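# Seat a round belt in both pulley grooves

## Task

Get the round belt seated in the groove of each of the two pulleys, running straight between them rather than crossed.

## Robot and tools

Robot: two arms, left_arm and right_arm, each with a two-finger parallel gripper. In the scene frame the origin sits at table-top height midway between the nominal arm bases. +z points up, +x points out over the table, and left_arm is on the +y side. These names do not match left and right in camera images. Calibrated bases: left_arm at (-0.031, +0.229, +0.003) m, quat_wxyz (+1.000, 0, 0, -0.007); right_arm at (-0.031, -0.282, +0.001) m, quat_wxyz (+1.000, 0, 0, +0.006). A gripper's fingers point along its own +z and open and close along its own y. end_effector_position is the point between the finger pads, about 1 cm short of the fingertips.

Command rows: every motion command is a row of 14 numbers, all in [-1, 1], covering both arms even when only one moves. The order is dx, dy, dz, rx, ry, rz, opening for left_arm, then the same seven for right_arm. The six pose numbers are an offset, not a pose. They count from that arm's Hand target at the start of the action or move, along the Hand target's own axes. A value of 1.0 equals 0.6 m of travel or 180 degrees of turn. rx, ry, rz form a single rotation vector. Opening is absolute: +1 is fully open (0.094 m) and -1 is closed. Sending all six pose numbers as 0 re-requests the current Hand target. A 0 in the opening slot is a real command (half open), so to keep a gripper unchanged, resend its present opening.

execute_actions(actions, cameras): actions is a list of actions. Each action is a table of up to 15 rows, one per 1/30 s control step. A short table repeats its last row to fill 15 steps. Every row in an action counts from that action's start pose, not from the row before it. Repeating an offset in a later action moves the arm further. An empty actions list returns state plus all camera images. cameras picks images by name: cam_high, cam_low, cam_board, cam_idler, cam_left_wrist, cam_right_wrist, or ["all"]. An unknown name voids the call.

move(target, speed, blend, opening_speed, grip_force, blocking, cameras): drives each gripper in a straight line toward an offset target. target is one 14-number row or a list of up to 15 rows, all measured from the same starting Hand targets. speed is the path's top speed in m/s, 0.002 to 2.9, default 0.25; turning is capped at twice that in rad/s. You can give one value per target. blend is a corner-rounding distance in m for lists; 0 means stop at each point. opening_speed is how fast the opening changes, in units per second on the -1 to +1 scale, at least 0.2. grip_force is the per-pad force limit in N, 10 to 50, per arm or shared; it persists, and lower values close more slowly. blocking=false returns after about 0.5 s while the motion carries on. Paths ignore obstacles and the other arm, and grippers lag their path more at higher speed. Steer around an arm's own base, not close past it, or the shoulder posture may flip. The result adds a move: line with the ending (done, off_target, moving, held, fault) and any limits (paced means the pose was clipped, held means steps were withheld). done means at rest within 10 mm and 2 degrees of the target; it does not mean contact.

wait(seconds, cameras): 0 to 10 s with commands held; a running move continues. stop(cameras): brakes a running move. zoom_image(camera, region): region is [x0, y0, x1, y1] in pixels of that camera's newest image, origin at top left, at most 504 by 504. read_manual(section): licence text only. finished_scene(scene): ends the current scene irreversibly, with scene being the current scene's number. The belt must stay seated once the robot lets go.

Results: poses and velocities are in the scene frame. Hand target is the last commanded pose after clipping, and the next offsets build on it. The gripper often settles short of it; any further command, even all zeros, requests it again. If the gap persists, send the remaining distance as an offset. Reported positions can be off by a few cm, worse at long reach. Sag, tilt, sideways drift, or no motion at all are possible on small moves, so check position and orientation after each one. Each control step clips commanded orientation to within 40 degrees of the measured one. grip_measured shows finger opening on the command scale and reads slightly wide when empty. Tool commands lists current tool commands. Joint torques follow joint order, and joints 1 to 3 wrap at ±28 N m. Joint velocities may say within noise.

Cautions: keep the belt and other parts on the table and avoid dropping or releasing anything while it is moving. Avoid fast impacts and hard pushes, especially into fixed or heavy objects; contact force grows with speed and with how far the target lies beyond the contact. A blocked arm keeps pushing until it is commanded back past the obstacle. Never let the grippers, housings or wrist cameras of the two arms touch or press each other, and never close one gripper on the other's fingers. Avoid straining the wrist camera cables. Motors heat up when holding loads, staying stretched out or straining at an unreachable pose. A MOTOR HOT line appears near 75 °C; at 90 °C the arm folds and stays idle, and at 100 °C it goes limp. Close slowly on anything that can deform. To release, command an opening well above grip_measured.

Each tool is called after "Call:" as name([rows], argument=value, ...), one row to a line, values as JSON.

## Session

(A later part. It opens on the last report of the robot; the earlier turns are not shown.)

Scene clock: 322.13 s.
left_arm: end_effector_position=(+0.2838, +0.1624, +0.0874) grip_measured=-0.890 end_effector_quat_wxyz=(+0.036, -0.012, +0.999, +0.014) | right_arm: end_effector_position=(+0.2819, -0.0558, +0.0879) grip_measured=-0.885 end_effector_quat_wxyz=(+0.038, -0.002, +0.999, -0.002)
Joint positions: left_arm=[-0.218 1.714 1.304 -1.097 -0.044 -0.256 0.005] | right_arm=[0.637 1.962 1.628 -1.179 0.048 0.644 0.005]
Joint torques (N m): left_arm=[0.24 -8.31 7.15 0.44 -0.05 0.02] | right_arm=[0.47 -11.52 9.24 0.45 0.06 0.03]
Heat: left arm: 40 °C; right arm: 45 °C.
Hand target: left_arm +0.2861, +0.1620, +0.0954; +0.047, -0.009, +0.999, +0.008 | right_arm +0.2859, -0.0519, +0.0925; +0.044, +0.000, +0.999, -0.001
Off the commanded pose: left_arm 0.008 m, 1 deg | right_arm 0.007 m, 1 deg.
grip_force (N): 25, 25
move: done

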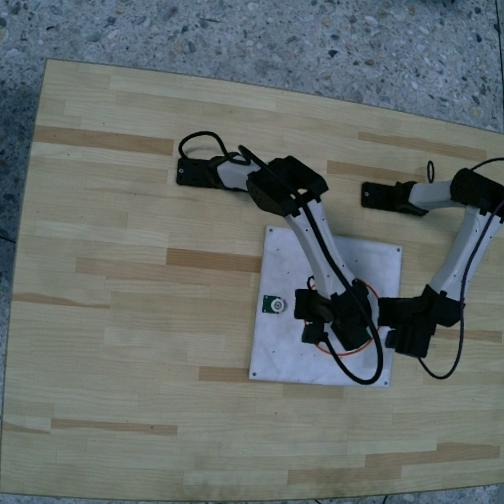

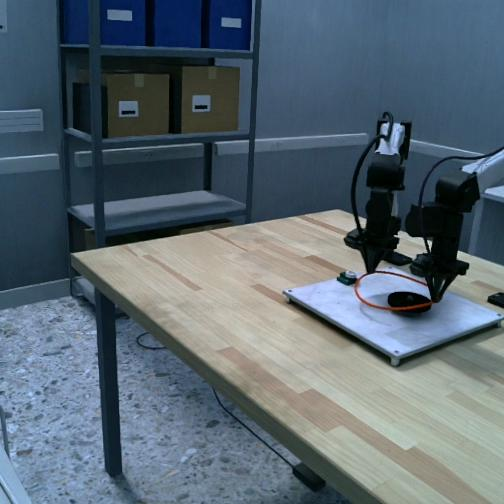

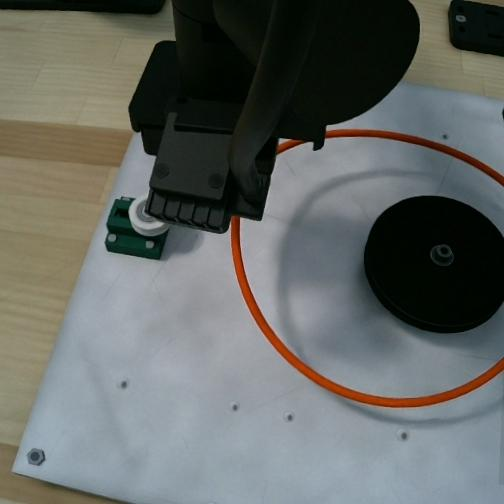

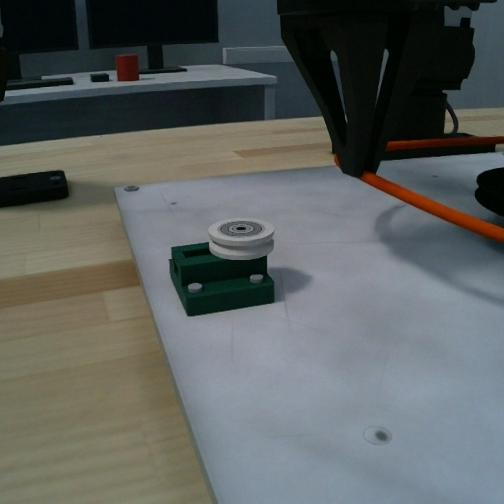

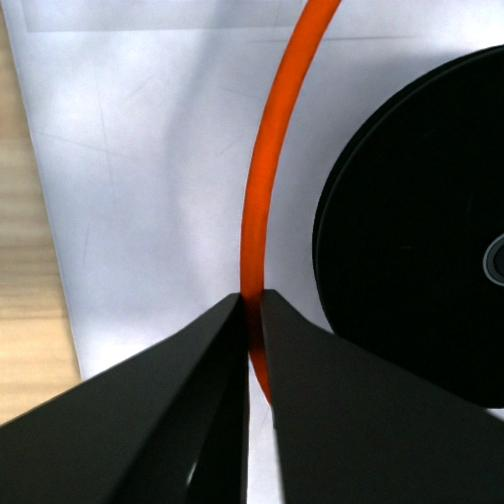

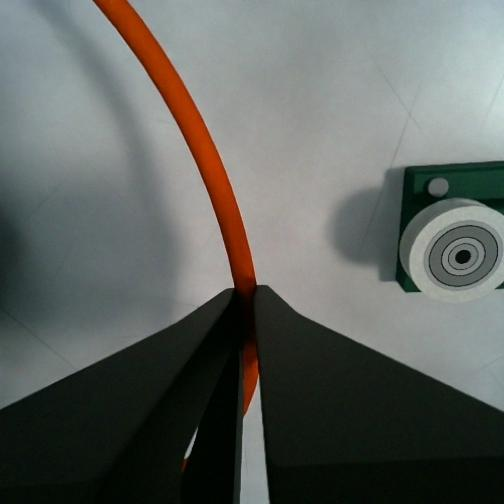

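Call:
move(target=[-0.0027,-0.0107,0.0403,0,0,0,-1,0.0018,0,0.02,0,0,0,-1], speed=0.06, cameras=["cam_low","cam_board","cam_left_wrist"])

Call:
zoom_image(camera="cam_low", region=[340, 230, 480, 370])

Scene clock: 342.57 s.
left_arm: end_effector_position=(+0.2868, +0.1598, +0.0759) grip_measured=-0.890 end_effector_quat_wxyz=(+0.044, -0.009, +0.999, +0.011) | right_arm: end_effector_position=(+0.2853, -0.0532, +0.0860) grip_measured=-0.885 end_effector_quat_wxyz=(+0.042, -0.001, +0.999, +0.002)
Joint positions: left_arm=[-0.223 1.72 1.264 -1.034 -0.044 -0.255 0.005] | right_arm=[0.637 1.968 1.628 -1.161 0.048 0.644 0.005]
Joint torques (N m): left_arm=[-0.77 -5.91 5.86 0.71 -0.08 -0.16] | right_arm=[0.4 -11.55 5.22 0.74 0.09 -0.05]
Heat: left arm: 43 °C; right arm: 44 °C.
Hand target: left_arm +0.2901, +0.1560, +0.0713; +0.047, -0.009, +0.999, +0.008 | right_arm +0.2858, -0.0520, +0.0804; +0.044, +0.000, +0.999, -0.001
Off the commanded pose: left_arm 0.007 m, 1 deg | right_arm 0.006 m, 0 deg.
grip_force (N): 25, 25
move: done
Images, in order (width x height): cam_low 504x504, cam_board 504x504, cam_left_wrist 504x504.

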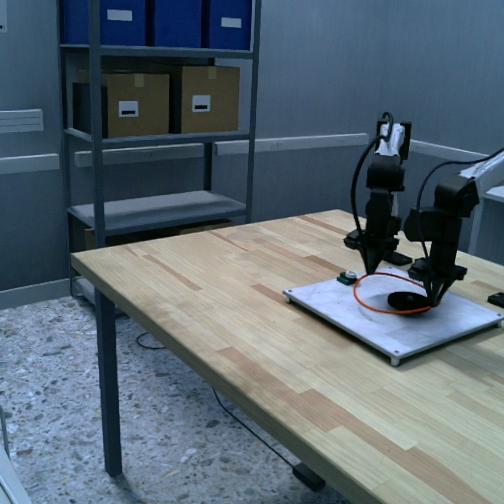

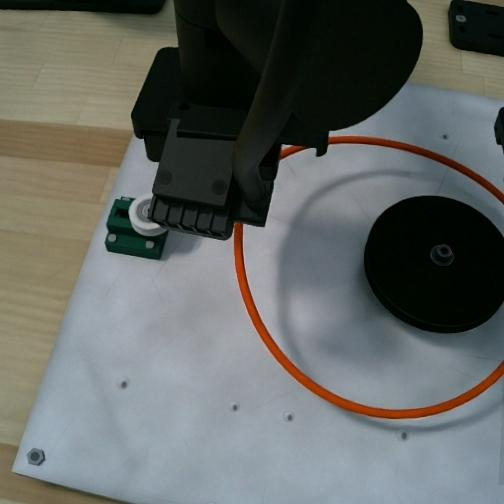

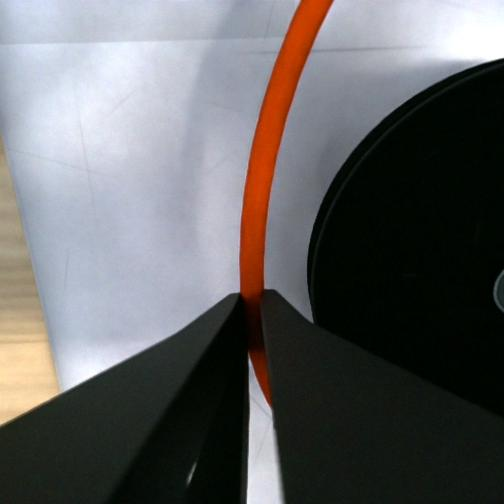

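Scaled by 3.600 from the camera's 504x504 image, which has a finer 720x720 frame.

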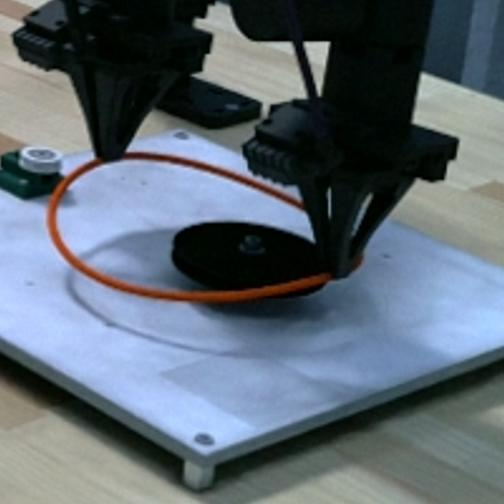

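Call:
move([
  [0,0.015,0,0,0,0,-1,0,0,0,0,0,0,-1],
  [0.0015,0.015,0.018,0,0,0,-1,0.0018,0,0.02,0,0,0,-1],
], speed=0.06, cameras=["cam_low","cam_board","cam_left_wrist"])

Call:
zoom_image(camera="cam_low", region=[370, 240, 470, 340])

Scene clock: 364.17 s.
left_arm: end_effector_position=(+0.2861, +0.1653, +0.0657) grip_measured=-0.890 end_effector_quat_wxyz=(+0.045, -0.011, +0.999, +0.011) | right_arm: end_effector_position=(+0.2849, -0.0535, +0.0723) grip_measured=-0.885 end_effector_quat_wxyz=(+0.041, -0.001, +0.999, +0.000)
Joint positions: left_arm=[-0.206 1.72 1.222 -0.99 -0.042 -0.242 0.005] | right_arm=[0.637 1.977 1.587 -1.115 0.048 0.644 0.005]
Joint torques (N m): left_arm=[0.39 -5.79 5.79 0.72 -0.05 0.02] | right_arm=[0.32 -11.85 5.52 0.64 0.11 -0.01]
Heat: left arm: 41 °C; right arm: 45 °C.
Hand target: left_arm +0.2900, +0.1653, +0.0606; +0.047, -0.009, +0.999, +0.008 | right_arm +0.2859, -0.0520, +0.0684; +0.044, +0.000, +0.999, -0.001
Off the commanded pose: left_arm 0.006 m, 1 deg | right_arm 0.004 m, 0 deg.
grip_force (N): 25, 25
move: done
Images, in order (width x height): cam_low 504x504, cam_board 504x504, cam_left_wrist 504x504.

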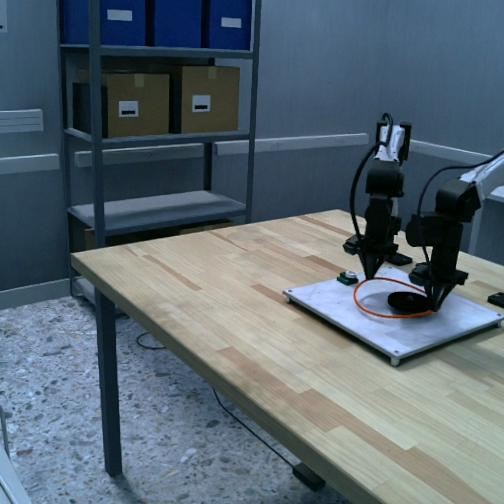

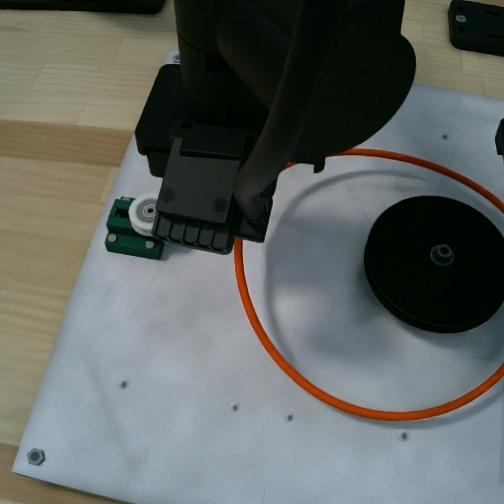

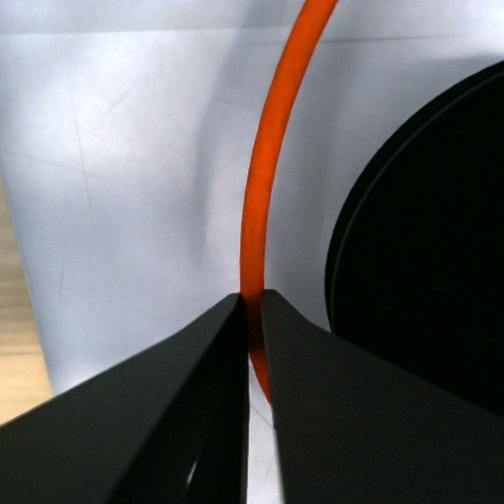

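Scaled by 5.040 from the camera's 504x504 image, which has a finer 720x720 frame.

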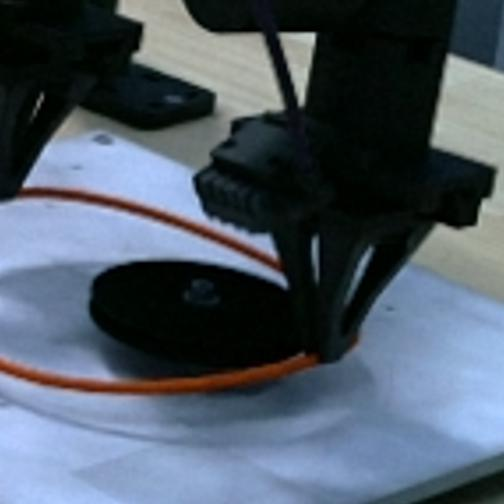

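Call:
move([
  [0,0,0.0067,0,0,0,-1,-0.0026,0,-0.03,0,0,0,-1],
  [0,0,0.0067,0,0,0,-1,-0.0026,-0.12,-0.03,0,0,0,-1],
], speed=0.06, cameras=["all"])

Call:
zoom_image(camera="cam_low", region=[320, 230, 460, 340])

Scene clock: 395.67 s.
left_arm: end_effector_position=(+0.2862, +0.1581, +0.0614) grip_measured=-0.890 end_effector_quat_wxyz=(+0.042, -0.010, +0.999, -0.009) | right_arm: end_effector_position=(+0.2847, -0.1136, +0.0775) grip_measured=-0.885 end_effector_quat_wxyz=(+0.030, -0.002, +1.000, +0.006)
Joint positions: left_arm=[-0.206 1.727 1.213 -0.97 -0.002 -0.242 0.005] | right_arm=[0.488 1.858 1.447 -1.101 0.018 0.496 0.005]
Joint torques (N m): left_arm=[0.46 -5.87 5.71 0.69 -0.43 0.03] | right_arm=[-1.05 -14.8 5.11 0.49 0.31 -0.15]
Heat: left arm: 39 °C; right arm: 47 °C.
Hand target: left_arm +0.2905, +0.1653, +0.0567; +0.047, -0.009, +0.999, +0.008 | right_arm +0.2858, -0.1240, +0.0867; +0.044, +0.000, +0.999, -0.001
Off the commanded pose: left_arm 0.010 m, 2 deg | right_arm 0.014 m, 2 deg.
grip_force (N): 25, 25
move: off_target (right_arm)

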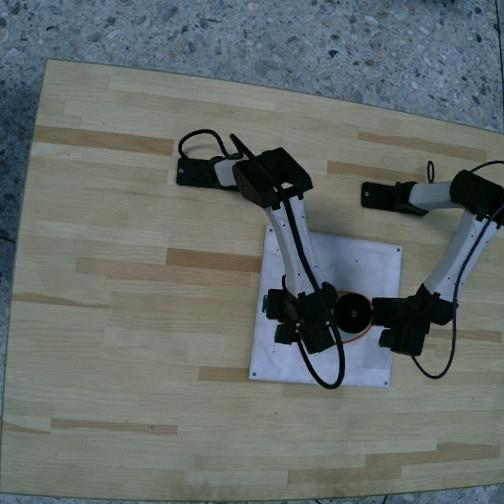

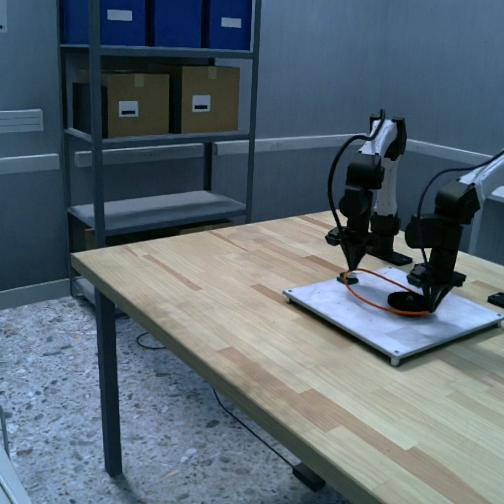

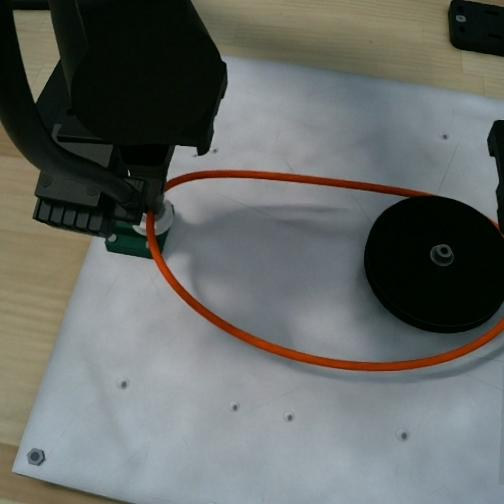

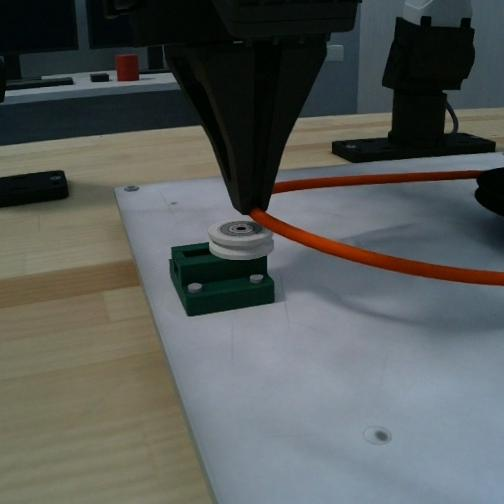

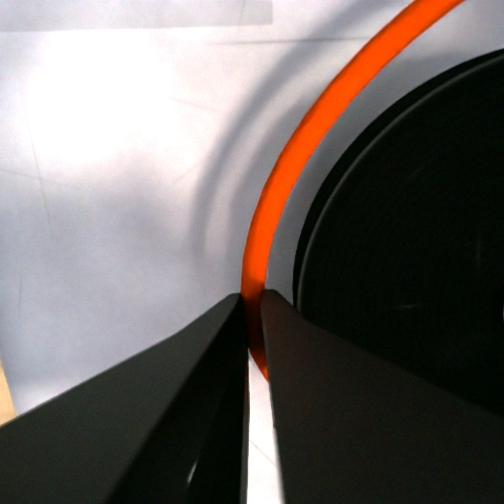

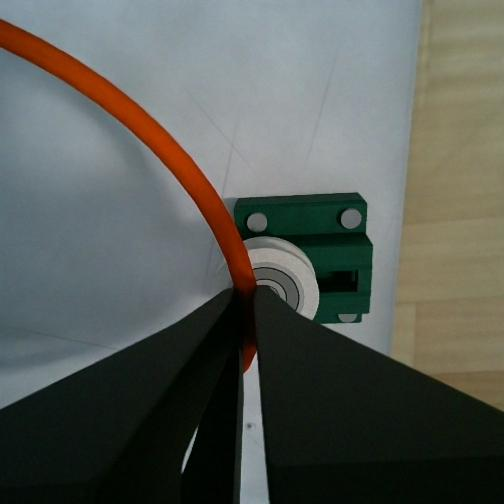

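Scaled by 3.600 from the camera's 504x504 image, which has a finer 720x720 frame.

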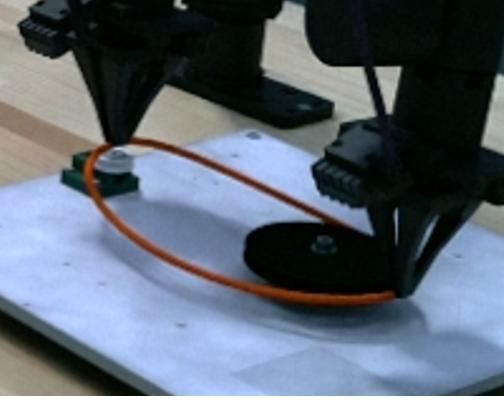

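Call:
move([
  [0.024,0.005,-0.0023,0,0,-0.078,-1,0,0,0,0,0,0,-1],
  [0.0492,-0.0095,-0.0048,0,0,-0.156,-1,0,0,0,0,0,0,-1],
], speed=0.06, blend=[0.01, 0], cameras=["cam_board","cam_left_wrist","cam_right_wrist","cam_low"])

Call:
zoom_image(camera="cam_low", region=[320, 230, 460, 340])

Scene clock: 435.60 s.
left_arm: end_effector_position=(+0.2569, +0.1543, +0.0498) grip_measured=-0.890 end_effector_quat_wxyz=(+0.023, -0.246, +0.969, -0.011) | right_arm: end_effector_position=(+0.2852, -0.1144, +0.0775) grip_measured=-0.885 end_effector_quat_wxyz=(+0.030, -0.003, +1.000, +0.006)
Joint positions: left_arm=[-0.241 1.67 1.102 -0.952 -0.003 -0.752 0.005] | right_arm=[0.486 1.858 1.447 -1.101 0.018 0.49 0.005]
Joint torques (N m): left_arm=[-0.51 -8.72 5.38 0.54 -0.48 -0.23] | right_arm=[-0.87 -14.8 4.92 0.44 0.26 -0.07]
Motor temperatures (°C): left_arm=[25 38 35 27 25 23 27] | right_arm=[24 55 33 27 25 22 24]
Heat: left arm: 38 °C; right arm: 55 °C.
Hand target: left_arm +0.2609, +0.1590, +0.0567; +0.047, -0.251, +0.967, -0.004 | right_arm +0.2858, -0.1238, +0.0867; +0.044, +0.000, +0.999, -0.001
Off the commanded pose: left_arm 0.009 m, 3 deg | right_arm 0.013 m, 2 deg.
grip_force (N): 25, 25
move: off_target (left_arm, right_arm)
Images, in order (width x height): cam_low 504x504, cam_board 504x504, cam_left_wrist 504x504, cam_right_wrist 504x504.

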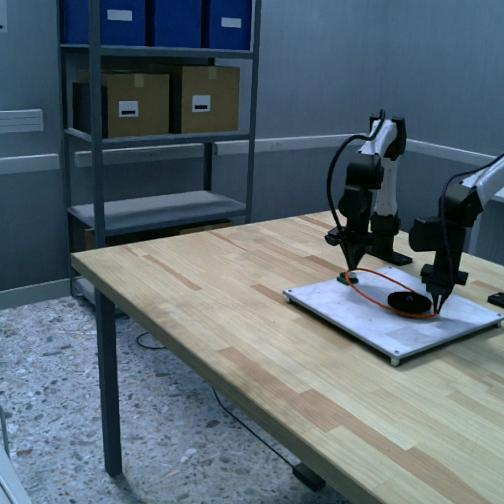

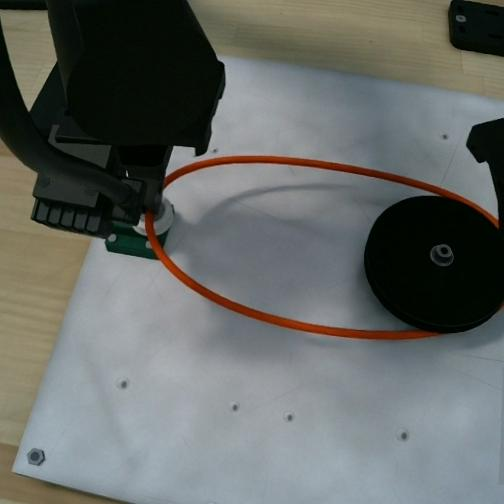

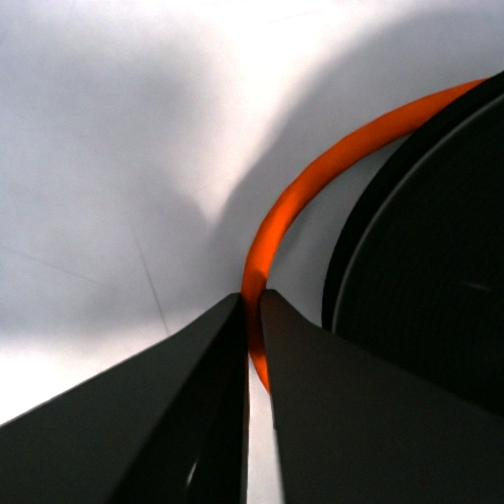

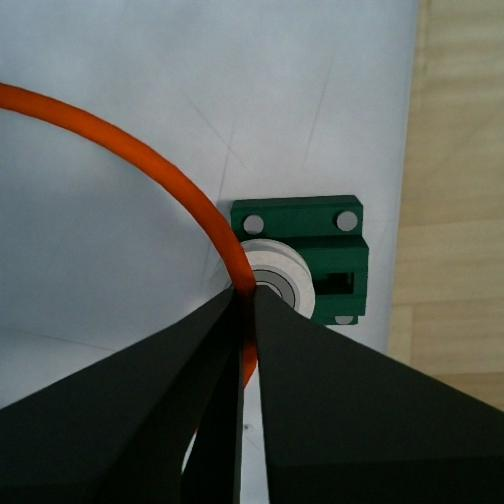

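Scaled by 3.600 from the camera's 504x504 image, which has a finer 720x720 frame.

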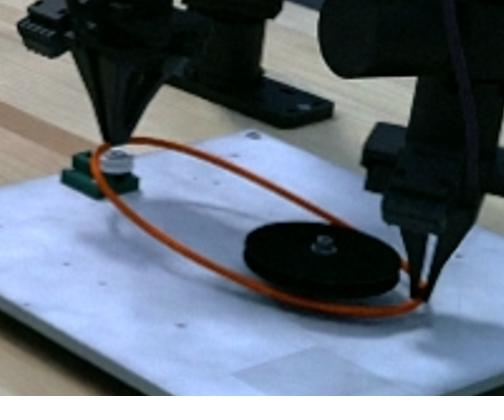

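Call:
move([
  [0,0,-0.0183,0,0,0,-1,0,0,-0.003,0,0,0,-1],
  [0,0,-0.0183,0,0,0,-1,0,-0.063,-0.003,0,0,0,-1],
], speed=0.06, grip_force=[40, 40], cameras=["cam_board","cam_left_wrist","cam_right_wrist","cam_low","cam_idler"])

Call:
zoom_image(camera="cam_low", region=[320, 230, 460, 340])

Scene clock: 455.73 s.
left_arm: end_effector_position=(+0.2558, +0.1463, +0.0556) grip_measured=-0.905 end_effector_quat_wxyz=(+0.023, -0.242, +0.970, -0.027) | right_arm: end_effector_position=(+0.2843, -0.1441, +0.0802) grip_measured=-0.902 end_effector_quat_wxyz=(+0.028, -0.006, +0.999, +0.021)
Joint positions: left_arm=[-0.252 1.653 1.107 -0.958 0.024 -0.758 0.004] | right_arm=[0.393 1.796 1.379 -1.085 -0.017 0.393 0.005]
Joint torques (N m): left_arm=[0.4 -8.57 7.68 0.25 -0.73 -0.19] | right_arm=[-1.81 -14.19 4.94 0.44 0.55 -0.16]
Motor temperatures (°C): left_arm=[25 42 36 26 25 23 27] | right_arm=[24 57 33 27 25 22 24]
Heat: left arm: 42 °C; right arm: 57 °C.
Hand target: left_arm +0.2599, +0.1588, +0.0677; +0.047, -0.251, +0.967, -0.004 | right_arm +0.2857, -0.1617, +0.0884; +0.044, +0.000, +0.999, -0.001
Off the commanded pose: left_arm 0.018 m, 4 deg | right_arm 0.019 m, 3 deg.
grip_force (N): 40, 40
move: off_target (left_arm, right_arm)
Images, in order (width x height): cam_low 504x504, cam_board 504x504, cam_idler 504x504, cam_left_wrist 504x504, cam_right_wrist 504x504.

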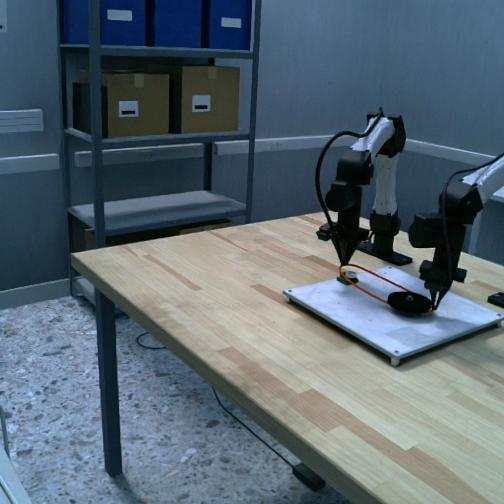

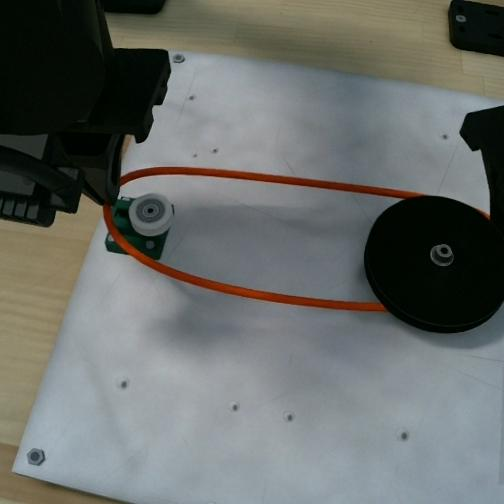

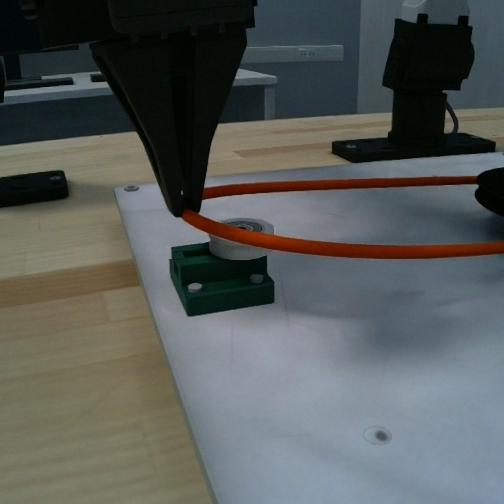

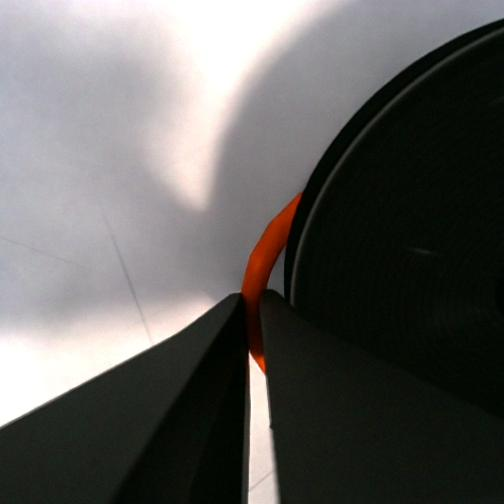

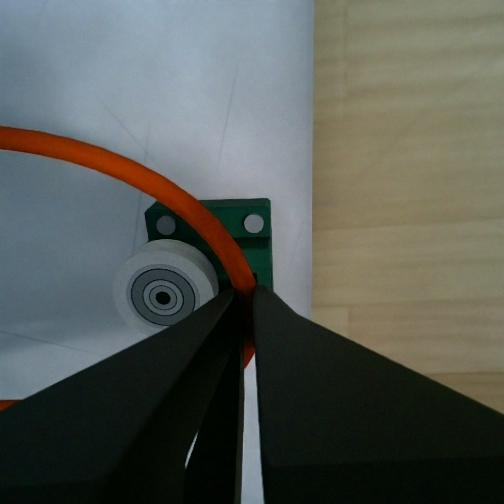

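Scaled by 3.600 from the camera's 504x504 image, which has a finer 720x720 frame.

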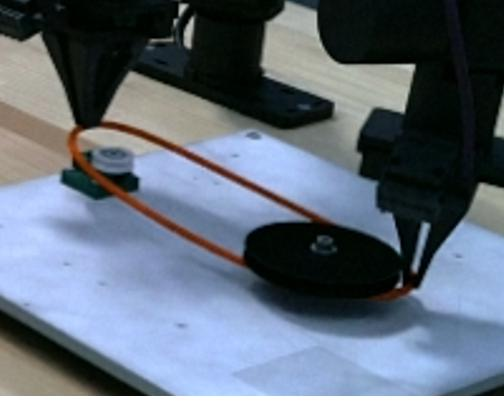

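Call:
move([
  [0,0,0,0,0,0,-1,0,-0.012,0,0,0,0,-1],
  [0,0,0,0,0,0,-1,0.003,-0.012,0.032,0,0,0,-1],
], speed=0.05, cameras=["cam_board","cam_right_wrist","cam_idler"])

Call:
zoom_image(camera="cam_idler", region=[130, 160, 330, 320])

Scene clock: 468.20 s.
left_arm: end_effector_position=(+0.2555, +0.1459, +0.0556) grip_measured=-0.905 end_effector_quat_wxyz=(+0.022, -0.243, +0.969, -0.028) | right_arm: end_effector_position=(+0.2837, -0.1471, +0.0656) grip_measured=-0.902 end_effector_quat_wxyz=(+0.033, -0.008, +0.999, +0.032)
Joint positions: left_arm=[-0.252 1.653 1.107 -0.959 0.026 -0.759 0.004] | right_arm=[0.377 1.787 1.307 -1.006 -0.035 0.373 0.005]
Joint torques (N m): left_arm=[0.43 -8.55 7.61 0.24 -0.74 -0.19] | right_arm=[-1.89 -12.86 4.88 0.45 0.67 -0.2]
Motor temperatures (°C): left_arm=[25 43 36 26 25 23 27] | right_arm=[24 57 33 26 26 22 24]
Heat: left arm: 43 °C; right arm: 57 °C.
Hand target: left_arm +0.2599, +0.1588, +0.0677; +0.047, -0.251, +0.967, -0.004 | right_arm +0.2856, -0.1690, +0.0692; +0.044, +0.000, +0.999, -0.001
Off the commanded pose: left_arm 0.018 m, 4 deg | right_arm 0.022 m, 4 deg.
grip_force (N): 40, 40
move: off_target (left_arm, right_arm)
Images, in order (width x height): cam_board 504x504, cam_idler 504x504, cam_right_wrist 504x504.

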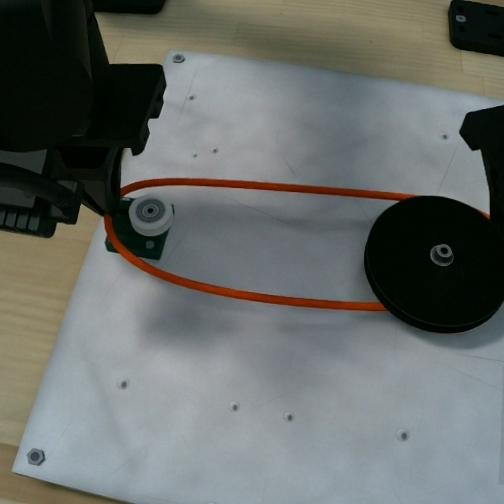

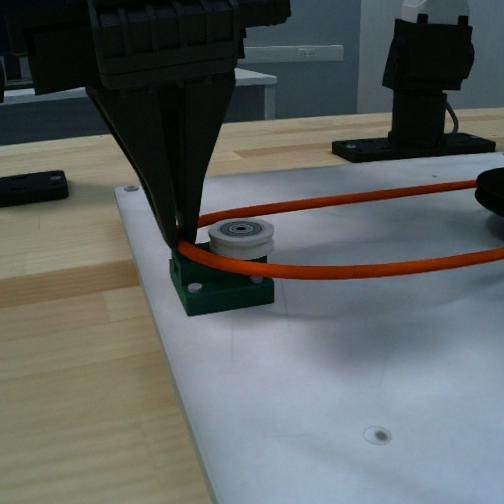

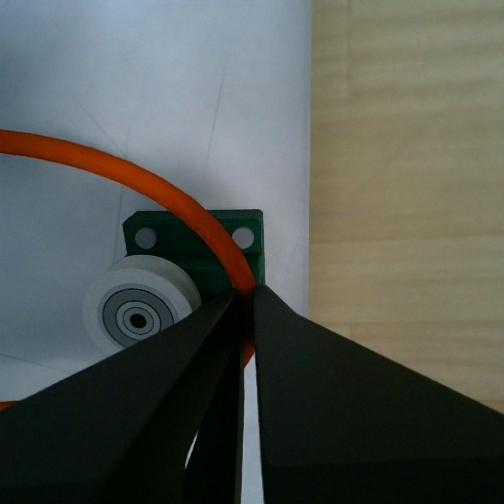

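Scaled by 2.520 from the camera's 504x504 image, which has a finer 720x720 frame.

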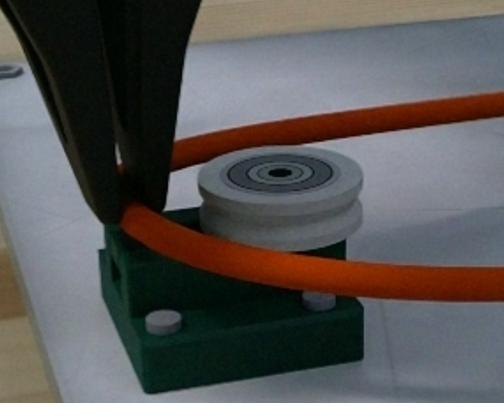

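Call:
move(target=[0,0.0083,-0.006,0.16,0,0,-1,0,-0.0067,0.002,-0.16,0,0,-1], speed=0.08, cameras=["cam_board","cam_right_wrist","cam_idler","cam_left_wrist","cam_low"])

Call:
zoom_image(camera="cam_idler", region=[130, 160, 330, 320])

Call:
zoom_image(camera="cam_low", region=[320, 230, 460, 340])

Scene clock: 509.23 s.
left_arm: end_effector_position=(+0.2435, +0.1465, +0.0641) grip_measured=-0.906 end_effector_quat_wxyz=(+0.059, -0.232, +0.934, -0.265) | right_arm: end_effector_position=(+0.2773, -0.1528, +0.0687) grip_measured=-0.902 end_effector_quat_wxyz=(+0.015, -0.016, +0.960, +0.280)
Joint positions: left_arm=[0.009 1.418 0.8 -0.682 0.485 -0.561 0.004] | right_arm=[0.106 1.734 1.144 -0.884 -0.561 0.112 0.005]
Joint torques (N m): left_arm=[2.4 -7.41 6.52 1.17 -0.4 0.15] | right_arm=[-2.55 -12.26 5.18 0.75 0.42 -0.19]
Motor temperatures (°C): left_arm=[25 45 37 25 25 23 28] | right_arm=[24 52 33 26 26 22 25]
Heat: left arm: 45 °C; right arm: 52 °C.
Hand target: left_arm +0.2571, +0.1632, +0.0710; +0.108, -0.231, +0.936, -0.244 | right_arm +0.2856, -0.1729, +0.0680; +0.042, -0.011, +0.968, +0.248
Off the commanded pose: left_arm 0.023 m, 6 deg | right_arm 0.022 m, 5 deg.
grip_force (N): 40, 40
move: off_target (left_arm, right_arm)
Images, in order (width x height): cam_low 504x504, cam_board 504x504, cam_idler 504x504, cam_left_wrist 504x504, cam_right_wrist 504x504.

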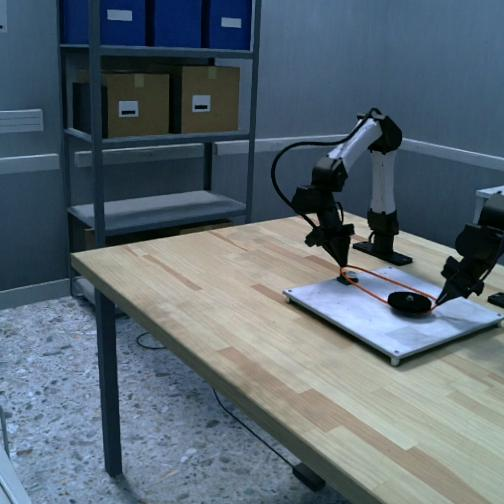

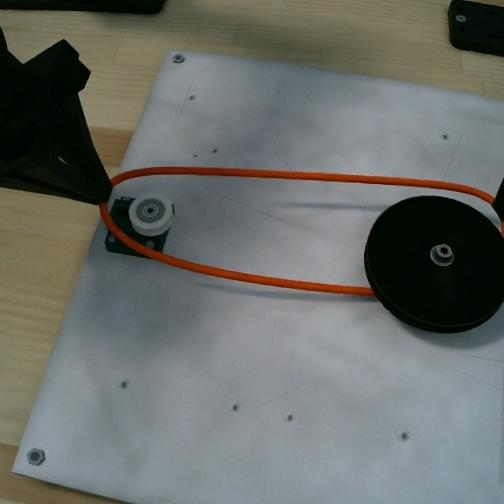

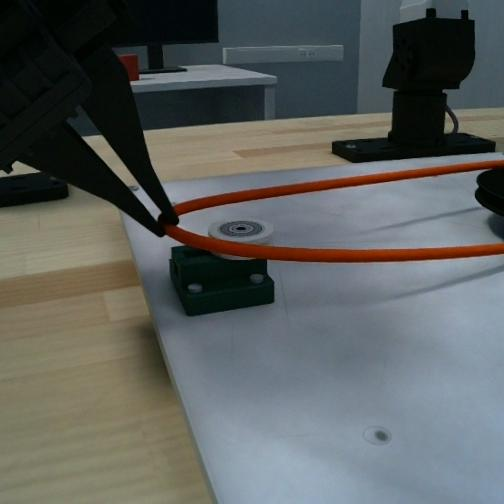

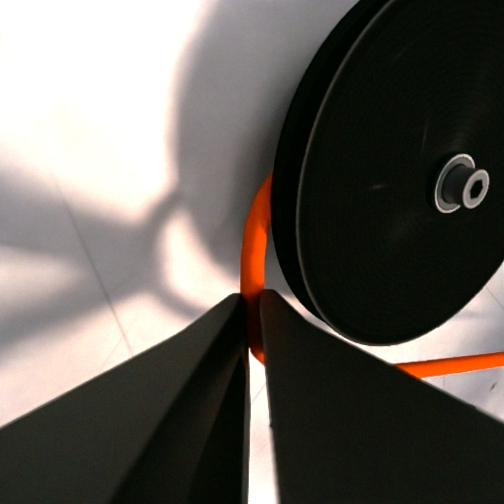

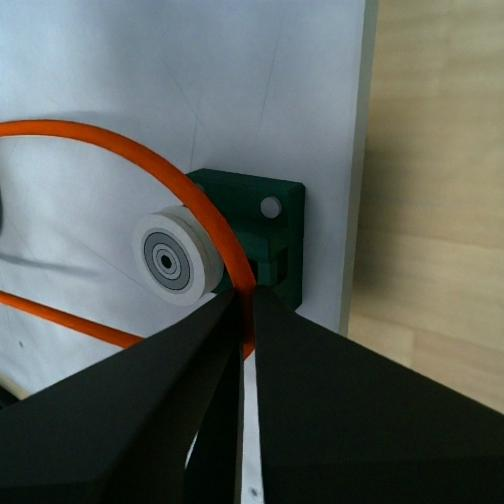

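Scaled by 2.520 from the camera's 504x504 image, which has a finer 720x720 frame.

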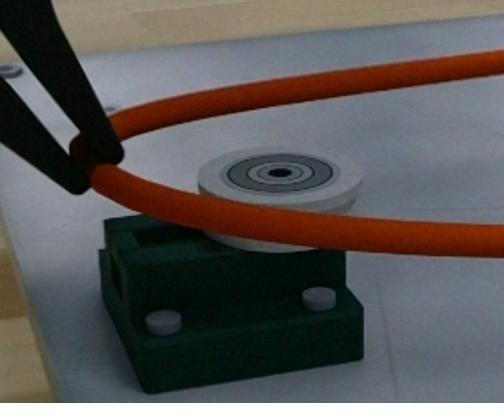

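Scaled by 3.600 from the camera's 504x504 image, which has a finer 720x720 frame.

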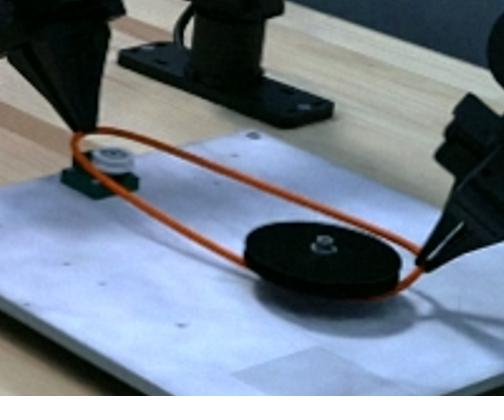

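Call:
move(target=[-0.0163,-0.0017,0.0163,0,0,0,-1,-0.0105,-0.0068,0.0125,0,0,0,-1], speed=0.06, cameras=["cam_board","cam_right_wrist","cam_idler","cam_left_wrist","cam_low"])

Call:
zoom_image(camera="cam_idler", region=[130, 160, 330, 320])

Call:
zoom_image(camera="cam_low", region=[320, 230, 460, 340])

Scene clock: 532.70 s.
left_arm: end_effector_position=(+0.2497, +0.1474, +0.0621) grip_measured=-0.906 end_effector_quat_wxyz=(+0.067, -0.232, +0.933, -0.267) | right_arm: end_effector_position=(+0.2829, -0.1522, +0.0696) grip_measured=-0.902 end_effector_quat_wxyz=(+0.027, -0.020, +0.959, +0.283)
Joint positions: left_arm=[0.012 1.433 0.8 -0.651 0.485 -0.56 0.004] | right_arm=[0.104 1.734 1.144 -0.86 -0.564 0.108 0.005]
Joint torques (N m): left_arm=[2.13 -4.25 8.17 1.29 -0.41 0.13] | right_arm=[-2.61 -9.06 5.96 0.77 0.44 -0.23]
Motor temperatures (°C): left_arm=[25 43 38 28 25 23 28] | right_arm=[25 55 33 27 26 22 25]
Heat: left arm: 43 °C; right arm: 55 °C.
Hand target: left_arm +0.2690, +0.1632, +0.0640; +0.108, -0.231, +0.936, -0.244 | right_arm +0.2927, -0.1729, +0.0600; +0.043, -0.011, +0.968, +0.247
Off the commanded pose: left_arm 0.025 m, 5 deg | right_arm 0.025 m, 5 deg.
grip_force (N): 40, 40
move: off_target (left_arm, right_arm)
Images, in order (width x height): cam_low 504x504, cam_board 504x504, cam_idler 504x504, cam_left_wrist 504x504, cam_right_wrist 504x504.

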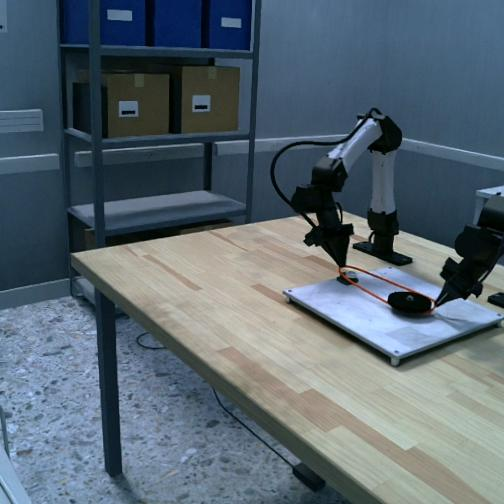

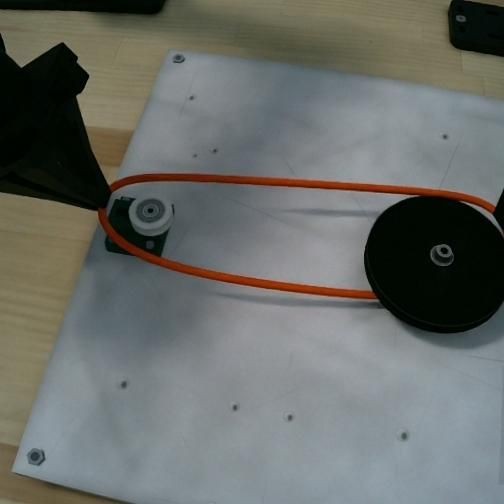

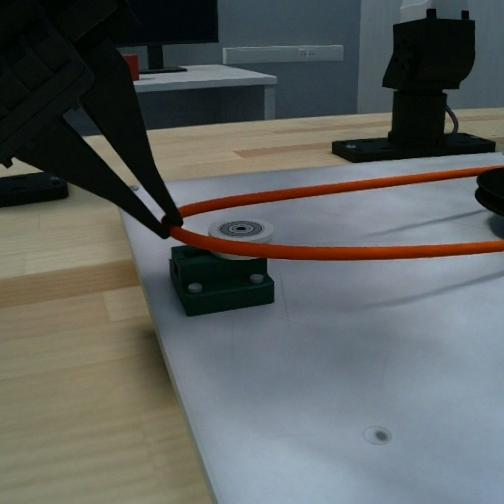

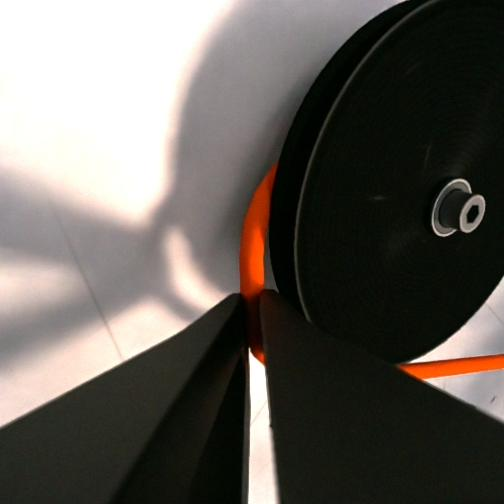

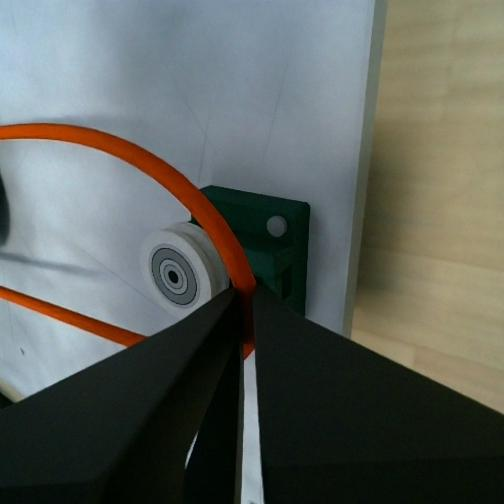

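Scaled by 2.520 from the camera's 504x504 image, which has a finer 720x720 frame.

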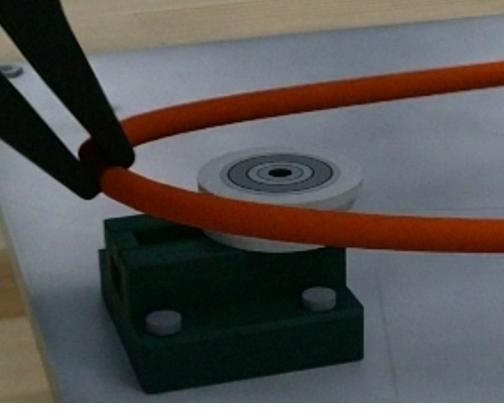

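Scaled by 3.600 from the camera's 504x504 image, which has a finer 720x720 frame.

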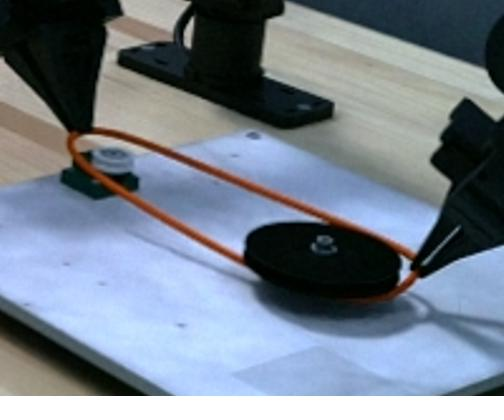

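Call:
move(target=[-0.008,0.002,0.017,0,0,0,-1,-0.0015,-0.0096,0.0175,0,0,0,-1], speed=0.06, cameras=["cam_board","cam_idler","cam_left_wrist","cam_low"])

Call:
zoom_image(camera="cam_idler", region=[130, 160, 330, 320])

Call:
zoom_image(camera="cam_low", region=[320, 230, 460, 340])

Scene clock: 544.43 s.
left_arm: end_effector_position=(+0.2562, +0.1465, +0.0553) grip_measured=-0.906 end_effector_quat_wxyz=(+0.068, -0.231, +0.932, -0.270) | right_arm: end_effector_position=(+0.2871, -0.1522, +0.0590) grip_measured=-0.902 end_effector_quat_wxyz=(+0.029, -0.020, +0.958, +0.283)
Joint positions: left_arm=[0.012 1.471 0.8 -0.611 0.49 -0.56 0.004] | right_arm=[0.103 1.76 1.131 -0.815 -0.564 0.108 0.005]
Joint torques (N m): left_arm=[1.72 -4.04 7.95 1.33 -0.46 0.11] | right_arm=[-2.45 -9.31 5.08 0.77 0.4 -0.18]
Heat: left arm: 41 °C; right arm: 52 °C.
Hand target: left_arm +0.2760, +0.1623, +0.0550; +0.108, -0.231, +0.936, -0.244 | right_arm +0.2946, -0.1730, +0.0482; +0.043, -0.011, +0.968, +0.247
Off the commanded pose: left_arm 0.025 m, 5 deg | right_arm 0.025 m, 5 deg.
grip_force (N): 40, 40
move: off_target (left_arm, right_arm)
Images, in order (width x height): cam_low 504x504, cam_board 504x504, cam_idler 504x504, cam_left_wrist 504x504.

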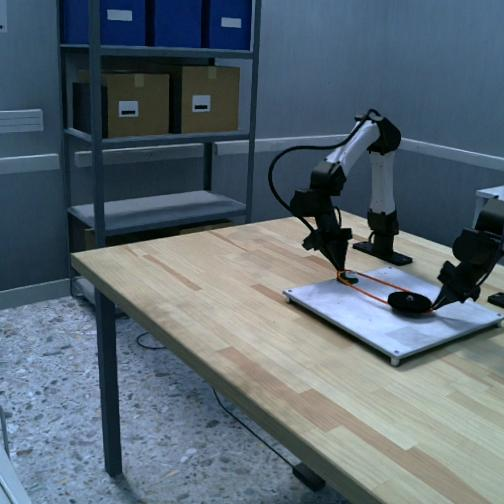

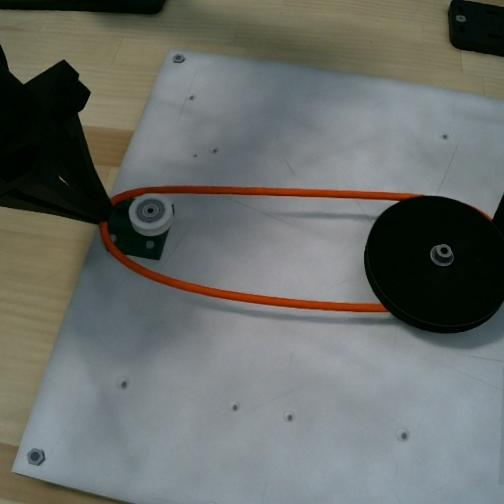

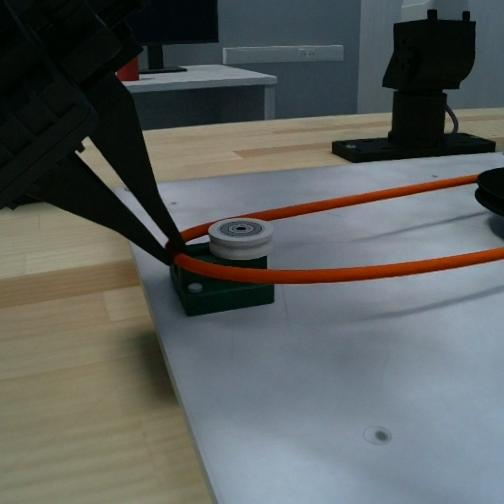

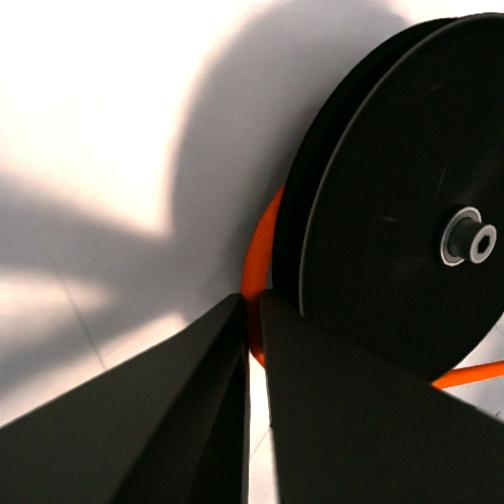

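Scaled by 2.520 from the camera's 504x504 image, which has a finer 720x720 frame.

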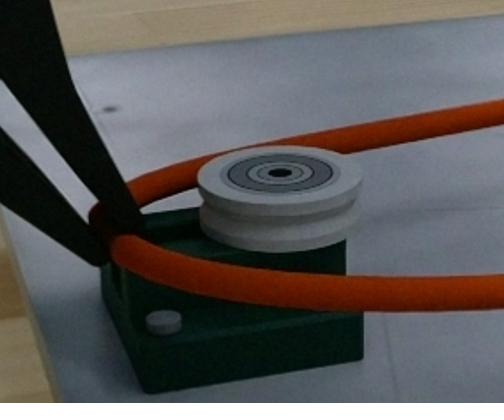

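Scaled by 3.600 from the camera's 504x504 image, which has a finer 720x720 frame.

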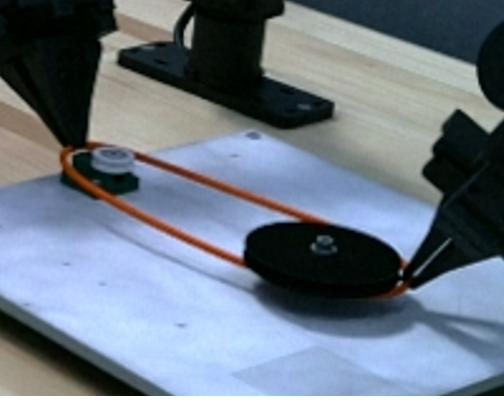

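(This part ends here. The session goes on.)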